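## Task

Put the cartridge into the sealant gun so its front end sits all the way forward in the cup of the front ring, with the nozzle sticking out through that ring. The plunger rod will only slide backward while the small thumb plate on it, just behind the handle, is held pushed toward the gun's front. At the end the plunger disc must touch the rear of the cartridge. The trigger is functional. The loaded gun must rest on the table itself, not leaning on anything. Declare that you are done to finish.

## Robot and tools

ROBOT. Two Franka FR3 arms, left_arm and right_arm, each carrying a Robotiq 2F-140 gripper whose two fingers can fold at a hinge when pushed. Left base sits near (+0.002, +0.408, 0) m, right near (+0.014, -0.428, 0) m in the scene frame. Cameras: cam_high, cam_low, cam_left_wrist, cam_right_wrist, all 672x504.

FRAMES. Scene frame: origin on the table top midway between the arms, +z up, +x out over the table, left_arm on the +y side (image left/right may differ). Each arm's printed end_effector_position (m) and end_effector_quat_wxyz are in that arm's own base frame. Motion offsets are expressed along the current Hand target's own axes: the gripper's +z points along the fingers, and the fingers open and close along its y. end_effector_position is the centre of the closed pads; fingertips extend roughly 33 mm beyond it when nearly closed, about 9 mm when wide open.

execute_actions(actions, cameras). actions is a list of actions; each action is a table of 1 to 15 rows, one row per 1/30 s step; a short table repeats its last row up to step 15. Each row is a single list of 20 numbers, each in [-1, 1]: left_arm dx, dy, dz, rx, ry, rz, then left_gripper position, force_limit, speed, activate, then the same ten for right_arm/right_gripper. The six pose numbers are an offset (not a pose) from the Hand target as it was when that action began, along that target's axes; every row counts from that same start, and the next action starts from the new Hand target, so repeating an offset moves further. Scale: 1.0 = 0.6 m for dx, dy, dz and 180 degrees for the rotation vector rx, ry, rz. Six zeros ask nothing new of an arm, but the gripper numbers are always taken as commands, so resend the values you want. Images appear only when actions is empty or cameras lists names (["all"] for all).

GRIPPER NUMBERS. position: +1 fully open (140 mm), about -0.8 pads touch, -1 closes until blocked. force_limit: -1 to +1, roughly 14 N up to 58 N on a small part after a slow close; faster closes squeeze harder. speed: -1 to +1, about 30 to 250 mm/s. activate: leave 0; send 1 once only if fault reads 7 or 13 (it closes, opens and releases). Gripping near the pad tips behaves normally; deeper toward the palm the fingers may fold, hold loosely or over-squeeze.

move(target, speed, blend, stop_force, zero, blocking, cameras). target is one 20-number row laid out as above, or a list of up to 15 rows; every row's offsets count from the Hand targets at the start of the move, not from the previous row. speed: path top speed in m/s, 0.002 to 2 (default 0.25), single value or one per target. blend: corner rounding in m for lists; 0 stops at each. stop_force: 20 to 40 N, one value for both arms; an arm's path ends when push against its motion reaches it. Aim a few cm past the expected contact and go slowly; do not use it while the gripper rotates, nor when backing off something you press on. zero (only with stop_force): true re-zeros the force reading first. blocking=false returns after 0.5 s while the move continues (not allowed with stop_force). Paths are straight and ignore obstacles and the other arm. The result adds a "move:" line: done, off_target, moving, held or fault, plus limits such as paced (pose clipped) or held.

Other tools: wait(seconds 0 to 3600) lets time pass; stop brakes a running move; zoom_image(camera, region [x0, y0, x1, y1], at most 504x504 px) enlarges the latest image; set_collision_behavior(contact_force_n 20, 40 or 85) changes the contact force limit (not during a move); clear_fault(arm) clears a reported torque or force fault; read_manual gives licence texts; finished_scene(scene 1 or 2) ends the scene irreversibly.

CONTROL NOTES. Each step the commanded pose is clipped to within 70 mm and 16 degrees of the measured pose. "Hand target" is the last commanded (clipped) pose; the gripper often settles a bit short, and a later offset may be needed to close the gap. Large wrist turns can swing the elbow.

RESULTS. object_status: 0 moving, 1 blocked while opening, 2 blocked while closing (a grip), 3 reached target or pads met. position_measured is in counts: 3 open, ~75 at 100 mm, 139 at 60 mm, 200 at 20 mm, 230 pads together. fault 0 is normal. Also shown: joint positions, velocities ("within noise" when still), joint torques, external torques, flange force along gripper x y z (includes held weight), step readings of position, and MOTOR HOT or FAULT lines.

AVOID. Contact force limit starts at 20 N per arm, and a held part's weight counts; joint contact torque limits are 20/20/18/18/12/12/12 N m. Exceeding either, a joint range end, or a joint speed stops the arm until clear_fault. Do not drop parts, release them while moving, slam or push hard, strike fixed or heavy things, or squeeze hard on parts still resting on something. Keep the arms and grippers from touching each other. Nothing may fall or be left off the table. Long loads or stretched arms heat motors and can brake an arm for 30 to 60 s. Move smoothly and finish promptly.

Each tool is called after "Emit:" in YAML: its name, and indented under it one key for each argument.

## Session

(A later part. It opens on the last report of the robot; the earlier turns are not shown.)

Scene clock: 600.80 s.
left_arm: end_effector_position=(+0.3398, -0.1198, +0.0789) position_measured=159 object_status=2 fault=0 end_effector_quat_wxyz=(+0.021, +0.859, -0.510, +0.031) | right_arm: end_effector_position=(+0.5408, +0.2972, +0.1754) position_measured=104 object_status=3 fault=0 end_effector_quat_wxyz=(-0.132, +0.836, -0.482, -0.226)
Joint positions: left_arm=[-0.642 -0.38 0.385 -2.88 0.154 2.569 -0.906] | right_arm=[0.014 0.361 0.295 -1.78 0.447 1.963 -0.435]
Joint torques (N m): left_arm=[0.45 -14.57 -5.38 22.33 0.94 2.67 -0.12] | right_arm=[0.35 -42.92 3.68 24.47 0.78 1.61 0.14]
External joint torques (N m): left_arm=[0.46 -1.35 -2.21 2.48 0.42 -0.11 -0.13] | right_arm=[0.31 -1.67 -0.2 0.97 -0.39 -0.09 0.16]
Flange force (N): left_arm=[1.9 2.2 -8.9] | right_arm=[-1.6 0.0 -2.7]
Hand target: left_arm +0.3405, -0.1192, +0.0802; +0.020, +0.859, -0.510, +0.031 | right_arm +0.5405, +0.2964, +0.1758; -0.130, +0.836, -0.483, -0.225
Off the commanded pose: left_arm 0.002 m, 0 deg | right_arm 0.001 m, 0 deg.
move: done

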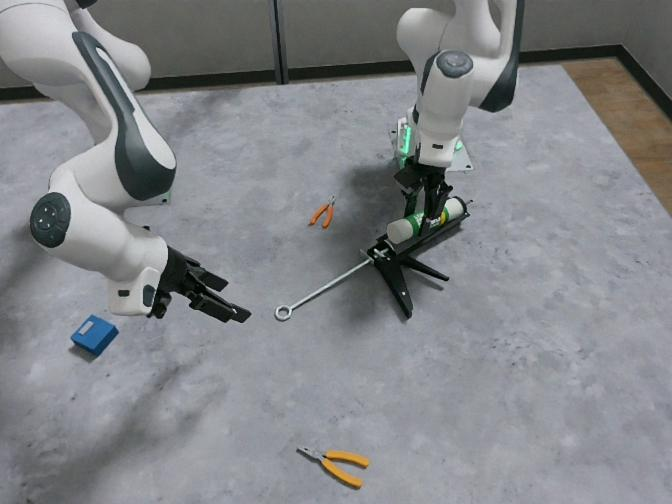

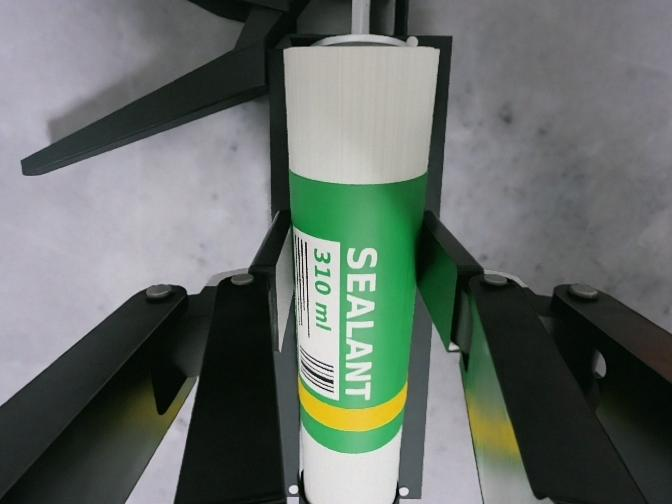

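Emit:
move:
  target:
    - [0,0,0.011,0,-0.012,0,-1,0.3,-0.9,0,0,0,0,0,0,0,0.2,0,-0.5,0]
    - [0,0,0.011,0,-0.012,0,0.6,0.3,-1,0,0,0,0,0,0,0,0.2,0,-0.5,0]
    - [0,0,-0.1,0,-0.012,0,0.6,0.3,-1,0,0,0,0,0,0,0,0.2,0,-0.5,0]
  speed: 0.08
  cameras: ["cam_high","cam_left_wrist","cam_right_wrist"]

Emit:
zoom_image:
  camera: "cam_high"
  region: [340, 180, 500, 330]

Scene clock: 616.47 s.
left_arm: end_effector_position=(+0.3386, -0.1160, +0.1394) position_measured=53 object_status=3 fault=0 end_effector_quat_wxyz=(+0.011, +0.859, -0.512, +0.016) | right_arm: end_effector_position=(+0.5408, +0.2972, +0.1754) position_measured=104 object_status=3 fault=0 end_effector_quat_wxyz=(-0.132, +0.836, -0.482, -0.226)
Joint positions: left_arm=[-0.594 -0.522 0.302 -2.799 0.166 2.316 -0.936] | right_arm=[0.014 0.361 0.295 -1.78 0.447 1.963 -0.435]
Joint velocities: left_arm=[0.001 -0.001 0.001 -0.001 -0.001 -0.004 0.001] | right_arm=[within noise]
Joint torques (N m): left_arm=[0.53 -11.58 -4.6 24.08 0.58 2.6 -0.16] | right_arm=[0.32 -42.88 3.7 24.45 0.77 1.65 0.19]
External joint torques (N m): left_arm=[0.58 -0.25 -0.89 1.64 -0.03 -0.11 -0.16] | right_arm=[0.3 -1.55 -0.16 0.9 -0.4 -0.06 0.2]
Flange force (N): left_arm=[2.5 -1.1 -3.5] | right_arm=[-1.6 -0.1 -2.4]
Hand target: left_arm +0.3385, -0.1153, +0.1400; +0.010, +0.860, -0.510, +0.015 | right_arm +0.5405, +0.2964, +0.1758; -0.130, +0.836, -0.483, -0.225
Off the commanded pose: left_arm 0.001 m, 0 deg | right_arm 0.001 m, 0 deg.
move: done

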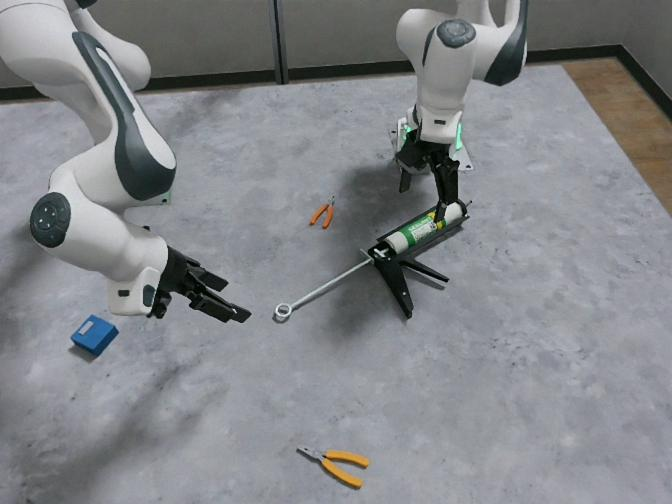

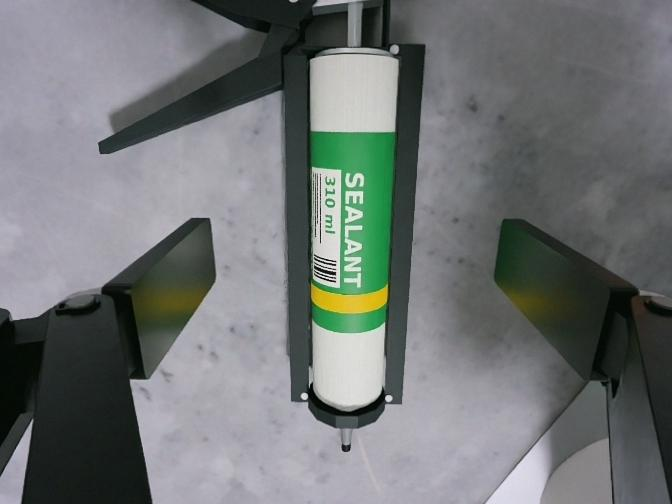

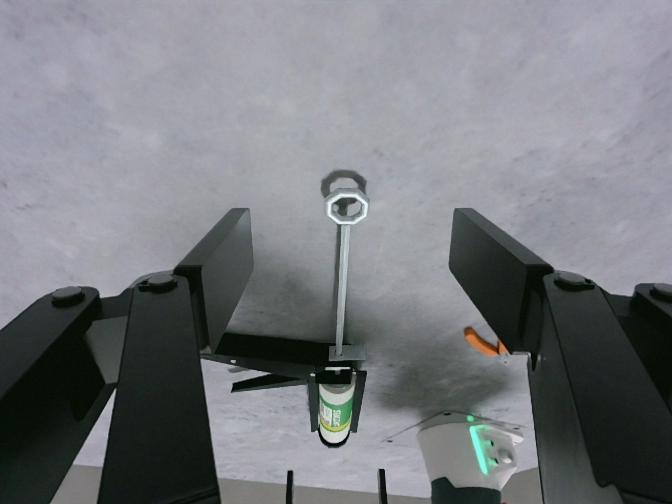

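Scaled by 3.150 from the camera's image (finer frame: 960x720).

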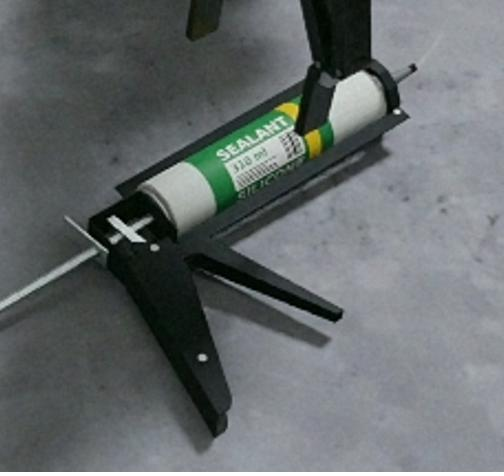

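Emit:
move:
  target: [0.153,-0.185,-0.022,-0.0078,-0.0078,0.5,1,-0.5,-1,0,0,0,0,0,0,0,0.2,0,-0.5,0]
  cameras: ["cam_left_wrist"]

Scene clock: 648.77 s.
left_arm: end_effector_position=(+0.4803, -0.1415, +0.1563) position_measured=3 object_status=3 fault=0 end_effector_quat_wxyz=(+0.001, -0.248, +0.969, -0.002) | right_arm: end_effector_position=(+0.5408, +0.2972, +0.1754) position_measured=104 object_status=3 fault=0 end_effector_quat_wxyz=(-0.132, +0.836, -0.482, -0.226)
Joint positions: left_arm=[-1.387 -0.141 1.088 -2.319 0.158 2.253 0.667] | right_arm=[0.014 0.361 0.295 -1.78 0.447 1.963 -0.435]
Joint velocities: left_arm=[0 0 0 0 0 0 0.007] | right_arm=[within noise]
Joint torques (N m): left_arm=[-0.37 -9.08 -3.95 24.65 0.07 2.41 0.15] | right_arm=[0.32 -42.81 3.69 24.41 0.77 1.62 0.15]
External joint torques (N m): left_arm=[-0.37 0.88 -0.17 1.9 -0.51 -0.1 0.15] | right_arm=[0.41 -1.29 -0.09 0.75 -0.39 -0.11 0.17]
Flange force (N): left_arm=[-10.0 -11.0 1.7] | right_arm=[-1.4 -0.3 -2.1]
Hand target: left_arm +0.4797, -0.1422, +0.1563; +0.000, -0.247, +0.969, -0.003 | right_arm +0.5405, +0.2964, +0.1758; -0.130, +0.836, -0.483, -0.225
Off the commanded pose: left_arm 0.001 m, 0 deg | right_arm 0.001 m, 0 deg.
move: done

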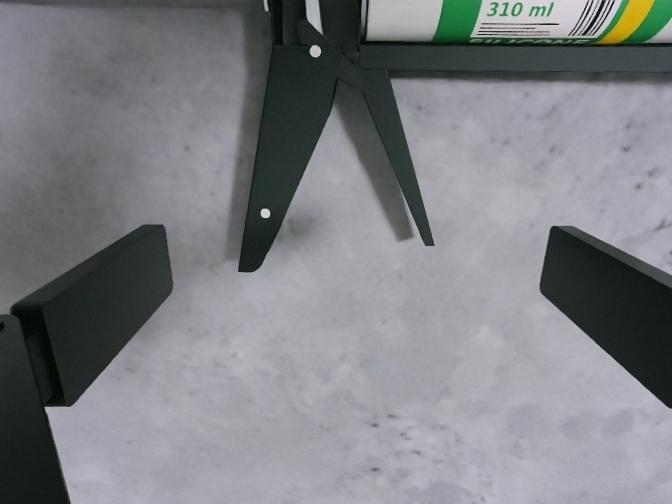

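Emit:
move:
  target:
    - [-0.012,-0.016,0.19,0,0,0,1,-0.5,-1,0,0,0,0,0,0,0,0.2,0,-0.5,0]
    - [-0.012,-0.016,0.19,0,0,0,0.1,-0.5,-1,0,0,0,0,0,0,0,0.2,0,-0.5,0]
    - [-0.012,-0.016,0.182,0,0,0,-0.8,-0.3,-1,0,0,0,0,0,0,0,0.2,0,-0.5,0]
  speed: 0.12
  cameras: ["cam_left_wrist"]

Emit:
move:
  target:
    - [0,0,0,0,0,0,0.3,-0.3,-0.5,0,0,0,0,0,0,0,0.2,0,-0.5,0]
    - [0,0,-0.001,0,0,0,-0.8,-0.3,-0.7,0,0,0,0,0,0,0,0.2,0,-0.5,0]
    - [0,0,0,0,0,0,0.3,-0.3,-0.5,0,0,0,0,0,0,0,0.2,0,-0.5,0]
    - [0,0,-0.001,0,0,0,-0.8,-0.3,-0.7,0,0,0,0,0,0,0,0.2,0,-0.5,0]
  cameras: ["cam_left_wrist"]

Scene clock: 671.33 s.
left_arm: end_effector_position=(+0.4941, -0.1494, +0.0493) position_measured=188 object_status=0 fault=0 end_effector_quat_wxyz=(+0.003, -0.247, +0.969, -0.006) | right_arm: end_effector_position=(+0.5408, +0.2972, +0.1754) position_measured=104 object_status=3 fault=0 end_effector_quat_wxyz=(-0.132, +0.836, -0.482, -0.226)
Joint positions: left_arm=[-1.21 0.275 0.903 -2.341 -0.373 2.492 1.046] | right_arm=[0.014 0.361 0.295 -1.78 0.447 1.963 -0.435]
Joint torques (N m): left_arm=[-0.04 -20.93 5.91 18.44 0.65 1.92 -0.14] | right_arm=[0.33 -42.85 3.66 24.44 0.77 1.62 0.16]
External joint torques (N m): left_arm=[-0.11 1.94 -0.67 -0.51 0.17 -0.55 -0.14] | right_arm=[0.41 -1.33 -0.13 0.77 -0.39 -0.11 0.18]
Flange force (N): left_arm=[-3.6 -4.2 5.0] | right_arm=[-1.4 -0.3 -2.1]
Hand target: left_arm +0.4907, -0.1478, +0.0472; +0.000, -0.247, +0.969, -0.003 | right_arm +0.5405, +0.2964, +0.1758; -0.130, +0.836, -0.483, -0.225
Off the commanded pose: left_arm 0.004 m, 1 deg | right_arm 0.001 m, 0 deg.
move: off_target (left_arm); target 3's new numbers were sent with left_arm's hand 0.007 m and 1 deg from that target

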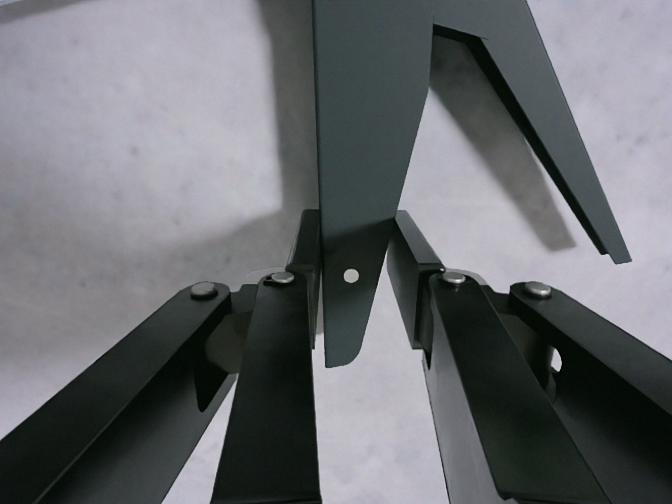

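Scene clock: 676.43 s.
left_arm: end_effector_position=(+0.4923, -0.1482, +0.0484) position_measured=188 object_status=2 fault=0 end_effector_quat_wxyz=(+0.001, -0.247, +0.969, -0.004) | right_arm: end_effector_position=(+0.5408, +0.2972, +0.1754) position_measured=104 object_status=3 fault=0 end_effector_quat_wxyz=(-0.132, +0.836, -0.482, -0.226)
Joint positions: left_arm=[-1.215 0.277 0.909 -2.342 -0.372 2.488 1.046] | right_arm=[0.014 0.361 0.295 -1.78 0.447 1.963 -0.435]
Joint torques (N m): left_arm=[-0.29 -22.03 6.03 20.08 0.49 2.38 -0.1] | right_arm=[0.32 -42.82 3.74 24.41 0.76 1.6 0.21]
External joint torques (N m): left_arm=[-0.25 0.79 -0.52 1.05 0.01 -0.09 -0.1] | right_arm=[0.28 -1.28 -0.16 0.75 -0.41 -0.11 0.23]
Flange force (N): left_arm=[-4.3 -5.2 2.6] | right_arm=[-1.4 -0.4 -2.2]
Hand target: left_arm +0.4907, -0.1478, +0.0478; +0.000, -0.247, +0.969, -0.003 | right_arm +0.5405, +0.2964, +0.1758; -0.130, +0.836, -0.483, -0.225
Off the commanded pose: left_arm 0.002 m, 0 deg | right_arm 0.001 m, 0 deg.
move: done

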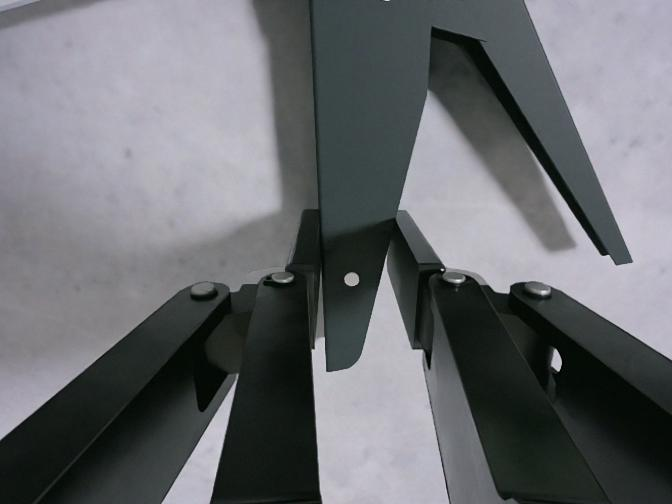

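Emit:
move:
  target:
    - [0,0,0,0,0,0,-0.3,-0.5,-0.5,0,0,0,0,0,0,0,0.2,0,-0.5,0]
    - [0.03,0,-0.18,0,0,0,-0.3,-0.5,-0.5,0,0,0,0,0,0,0,0.2,0,-0.5,0]
    - [0.03,0,-0.178,0,0,0,1,-0.5,-0.5,0,0,0,0,0,0,0,0.2,0,-0.5,0]
  cameras: ["cam_left_wrist"]

Scene clock: 692.33 s.
left_arm: end_effector_position=(+0.4747, -0.1570, +0.1553) position_measured=3 object_status=0 fault=0 end_effector_quat_wxyz=(-0.001, -0.246, +0.969, -0.004) | right_arm: end_effector_position=(+0.5408, +0.2972, +0.1754) position_measured=104 object_status=3 fault=0 end_effector_quat_wxyz=(-0.132, +0.836, -0.482, -0.226)
Joint positions: left_arm=[-1.291 -0.113 0.965 -2.322 0.11 2.257 0.676] | right_arm=[0.014 0.361 0.295 -1.78 0.447 1.963 -0.435]
Joint torques (N m): left_arm=[0.21 -12.95 -3.5 23.91 0.52 2.66 -0.21] | right_arm=[0.35 -42.83 3.76 24.48 0.76 1.62 0.19]
External joint torques (N m): left_arm=[0.2 0.83 -0.68 1.08 -0.06 0.14 -0.21] | right_arm=[0.19 -1.36 -0.23 0.91 -0.41 -0.07 0.2]
Flange force (N): left_arm=[-3.1 -4.9 0.2] | right_arm=[-1.2 -0.7 -2.4]
Hand target: left_arm +0.4748, -0.1559, +0.1546; +0.000, -0.247, +0.969, -0.003 | right_arm +0.5405, +0.2964, +0.1758; -0.130, +0.836, -0.483, -0.225
Off the commanded pose: left_arm 0.001 m, 0 deg | right_arm 0.001 m, 0 deg.
move: done

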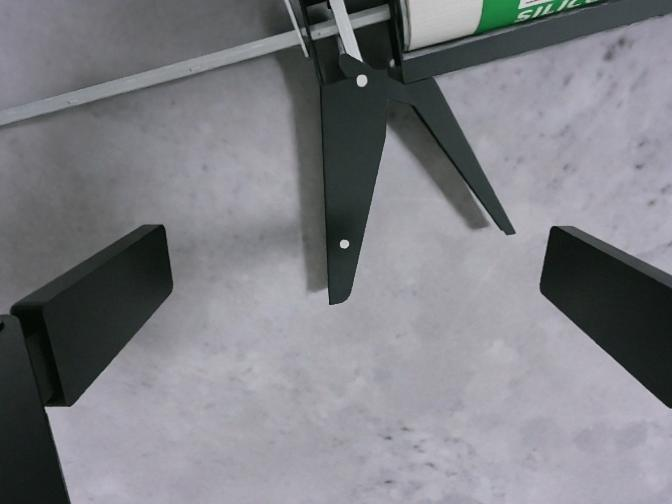

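Emit:
move:
  target:
    - [-0.022,0.069,0.08,0,0,-0.1,1,-0.5,-1,0,0,0,0,0,0,0,0.2,0,-0.5,0]
    - [-0.022,0.069,0.198,0,0,-0.1,1,-0.5,-1,0,0,0,0,0,0,0,0.2,0,-0.5,0]
    - [-0.022,0.069,0.198,0,0,-0.1,0.1,-0.5,-1,0,0,0,0,0,0,0,0.2,0,-0.5,0]
    - [-0.022,0.069,0.190,0,0,-0.1,-0.8,-0.3,-1,0,0,0,0,0,0,0,0.2,0,-0.5,0]
  cameras: ["cam_left_wrist"]
  speed: 0.12

Scene clock: 710.83 s.
left_arm: end_effector_position=(+0.4719, -0.1151, +0.0433) position_measured=145 object_status=2 fault=0 end_effector_quat_wxyz=(+0.004, -0.394, +0.919, -0.007) | right_arm: end_effector_position=(+0.5408, +0.2972, +0.1754) position_measured=104 object_status=3 fault=0 end_effector_quat_wxyz=(-0.132, +0.836, -0.482, -0.226)
Joint positions: left_arm=[-1.141 0.171 0.882 -2.457 -0.256 2.566 0.709] | right_arm=[0.014 0.361 0.295 -1.78 0.447 1.963 -0.435]
Joint torques (N m): left_arm=[-0.39 -18.5 2.99 17.57 0.26 1.75 -0.32] | right_arm=[0.34 -42.92 3.68 24.43 0.77 1.62 0.22]
External joint torques (N m): left_arm=[-0.44 1.95 -0.91 -1.2 -0.16 -0.78 -0.31] | right_arm=[0.14 -1.55 -0.34 0.86 -0.4 -0.08 0.23]
Flange force (N): left_arm=[-0.8 -4.4 6.3] | right_arm=[-1.4 0.1 -2.6]
Hand target: left_arm +0.4667, -0.1138, +0.0404; -0.001, -0.395, +0.918, -0.003 | right_arm +0.5405, +0.2964, +0.1758; -0.130, +0.836, -0.483, -0.225
Off the commanded pose: left_arm 0.006 m, 1 deg | right_arm 0.001 m, 0 deg.
move: off_target (left_arm); target 4's new numbers were sent with left_arm's hand 0.004 m and 0 deg from that target

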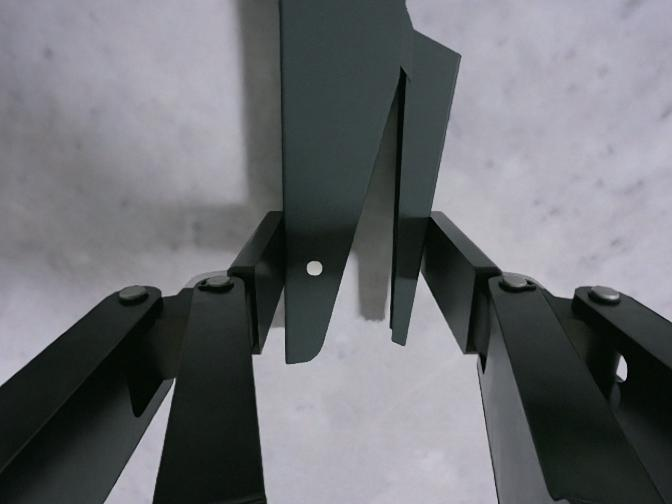

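Emit:
move:
  target:
    - [0,0,0,0,0,0,0.3,-0.3,-0.5,0,0,0,0,0,0,0,0.2,0,-0.5,0]
    - [0,0,-0.001,0,0,0,-0.8,-0.3,-0.7,0,0,0,0,0,0,0,0.2,0,-0.5,0]
    - [0,0,0,0,0,0,0.3,-0.3,-0.5,0,0,0,0,0,0,0,0.2,0,-0.5,0]
    - [0,0,-0.001,0,0,0,-0.8,-0.3,-0.7,0,0,0,0,0,0,0,0.2,0,-0.5,0]

Emit:
move:
  target:
    - [0,0,0,0,0,0,1,-0.3,-0.5,0,0,0,0,0,0,0,0.2,0,-0.5,0]
    - [0.18,0,-0.25,0,0,0,1,-0.3,-0.5,0,0,0,0,0,0,0,0.2,0,-0.5,0]
  cameras: ["cam_left_wrist","cam_high"]

Emit:
zoom_image:
  camera: "cam_left_wrist"
  region: [200, 0, 500, 250]

Emit:
zoom_image:
  camera: "cam_high"
  region: [340, 170, 500, 330]

Scene clock: 726.80 s.
left_arm: end_effector_position=(+0.4680, -0.1137, +0.0415) position_measured=107 object_status=2 fault=0 end_effector_quat_wxyz=(+0.000, -0.396, +0.918, -0.004) | right_arm: end_effector_position=(+0.5408, +0.2972, +0.1754) position_measured=104 object_status=3 fault=0 end_effector_quat_wxyz=(-0.132, +0.836, -0.482, -0.226)
Joint positions: left_arm=[-1.145 0.172 0.887 -2.46 -0.255 2.559 0.706] | right_arm=[0.014 0.361 0.295 -1.78 0.447 1.963 -0.435]
Joint torques (N m): left_arm=[-0.51 -19.29 3.36 18.94 0.36 2.19 -0.19] | right_arm=[0.31 -42.86 3.73 24.54 0.76 1.63 0.15]
External joint torques (N m): left_arm=[-0.47 0.97 -0.47 0.23 -0.06 -0.32 -0.19] | right_arm=[0.24 -1.43 -0.2 0.93 -0.41 -0.08 0.16]
Flange force (N): left_arm=[-1.1 -4.4 2.7] | right_arm=[-1.3 -0.5 -2.5]
Hand target: left_arm +0.4667, -0.1138, +0.0410; -0.001, -0.395, +0.918, -0.003 | right_arm +0.5405, +0.2964, +0.1758; -0.130, +0.836, -0.483, -0.225
Off the commanded pose: left_arm 0.001 m, 0 deg | right_arm 0.001 m, 0 deg.
move: done

Scene clock: 730.13 s.
left_arm: end_effector_position=(+0.3939, -0.1921, +0.1925) position_measured=3 object_status=3 fault=0 end_effector_quat_wxyz=(+0.001, -0.392, +0.920, -0.004) | right_arm: end_effector_position=(+0.5408, +0.2972, +0.1754) position_measured=104 object_status=3 fault=0 end_effector_quat_wxyz=(-0.132, +0.836, -0.482, -0.226)
Joint positions: left_arm=[-1.086 -0.371 0.609 -2.469 0.247 2.155 0.119] | right_arm=[0.014 0.361 0.295 -1.78 0.447 1.963 -0.435]
Joint velocities: left_arm=[-0.001 0 0 0 0 0 -0.007] | right_arm=[within noise]
Joint torques (N m): left_arm=[0.55 -12.89 -6.94 24.38 0.49 2.48 -0.23] | right_arm=[0.32 -42.87 3.67 24.49 0.75 1.63 0.21]
External joint torques (N m): left_arm=[0.56 1 -0.94 1.17 -0.13 -0.09 -0.23] | right_arm=[0.45 -1.43 -0.08 0.86 -0.41 -0.1 0.23]
Flange force (N): left_arm=[-0.1 -5.1 -1.5] | right_arm=[-1.6 -0.5 -2.3]
Hand target: left_arm +0.3923, -0.1914, +0.1913; -0.001, -0.395, +0.918, -0.003 | right_arm +0.5405, +0.2964, +0.1758; -0.130, +0.836, -0.483, -0.225
Off the commanded pose: left_arm 0.002 m, 1 deg | right_arm 0.001 m, 0 deg.
move: done
Images, in order (width x height): cam_high 672x504, cam_left_wrist 672x504.

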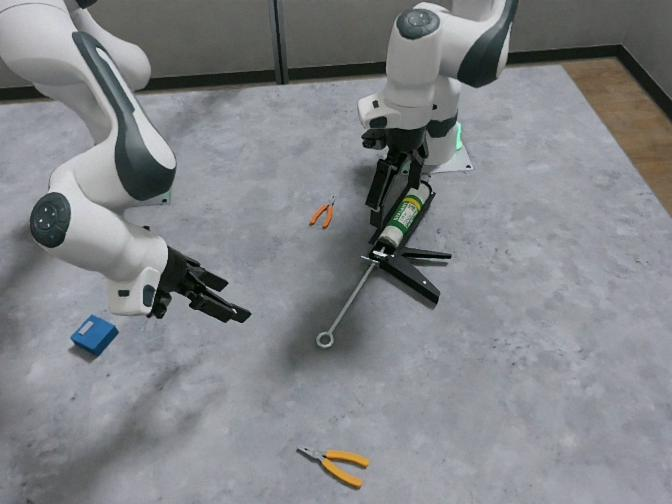

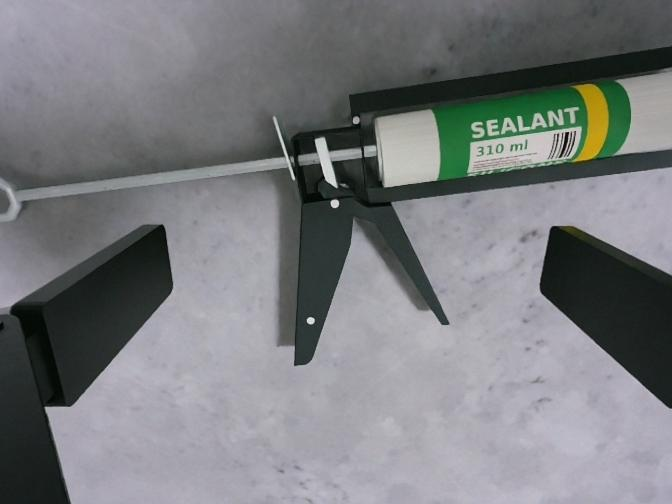

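Scaled by 1.680 from the camera's image (finer frame: 960x720).

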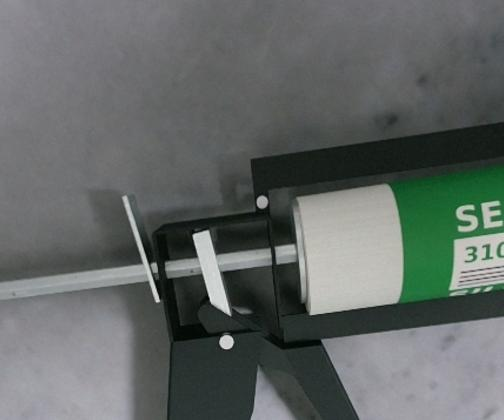

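Scaled by 3.150 from the camera's image (finer frame: 960x720).

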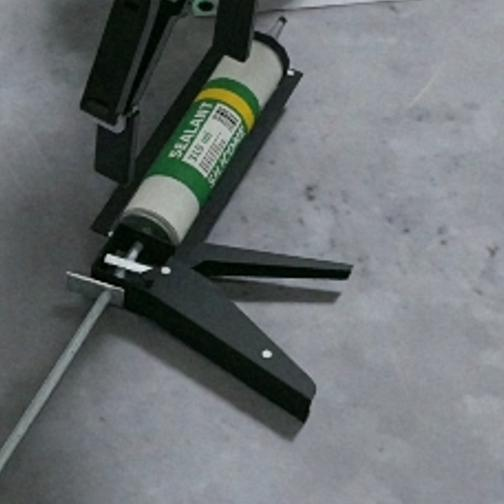

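Same picture as the successful scene 1: the trigger has stalled under load and the disc is against the cartridge. I am done.

Emit:
finished_scene:
  scene: 2

The scene is finished: the task was done.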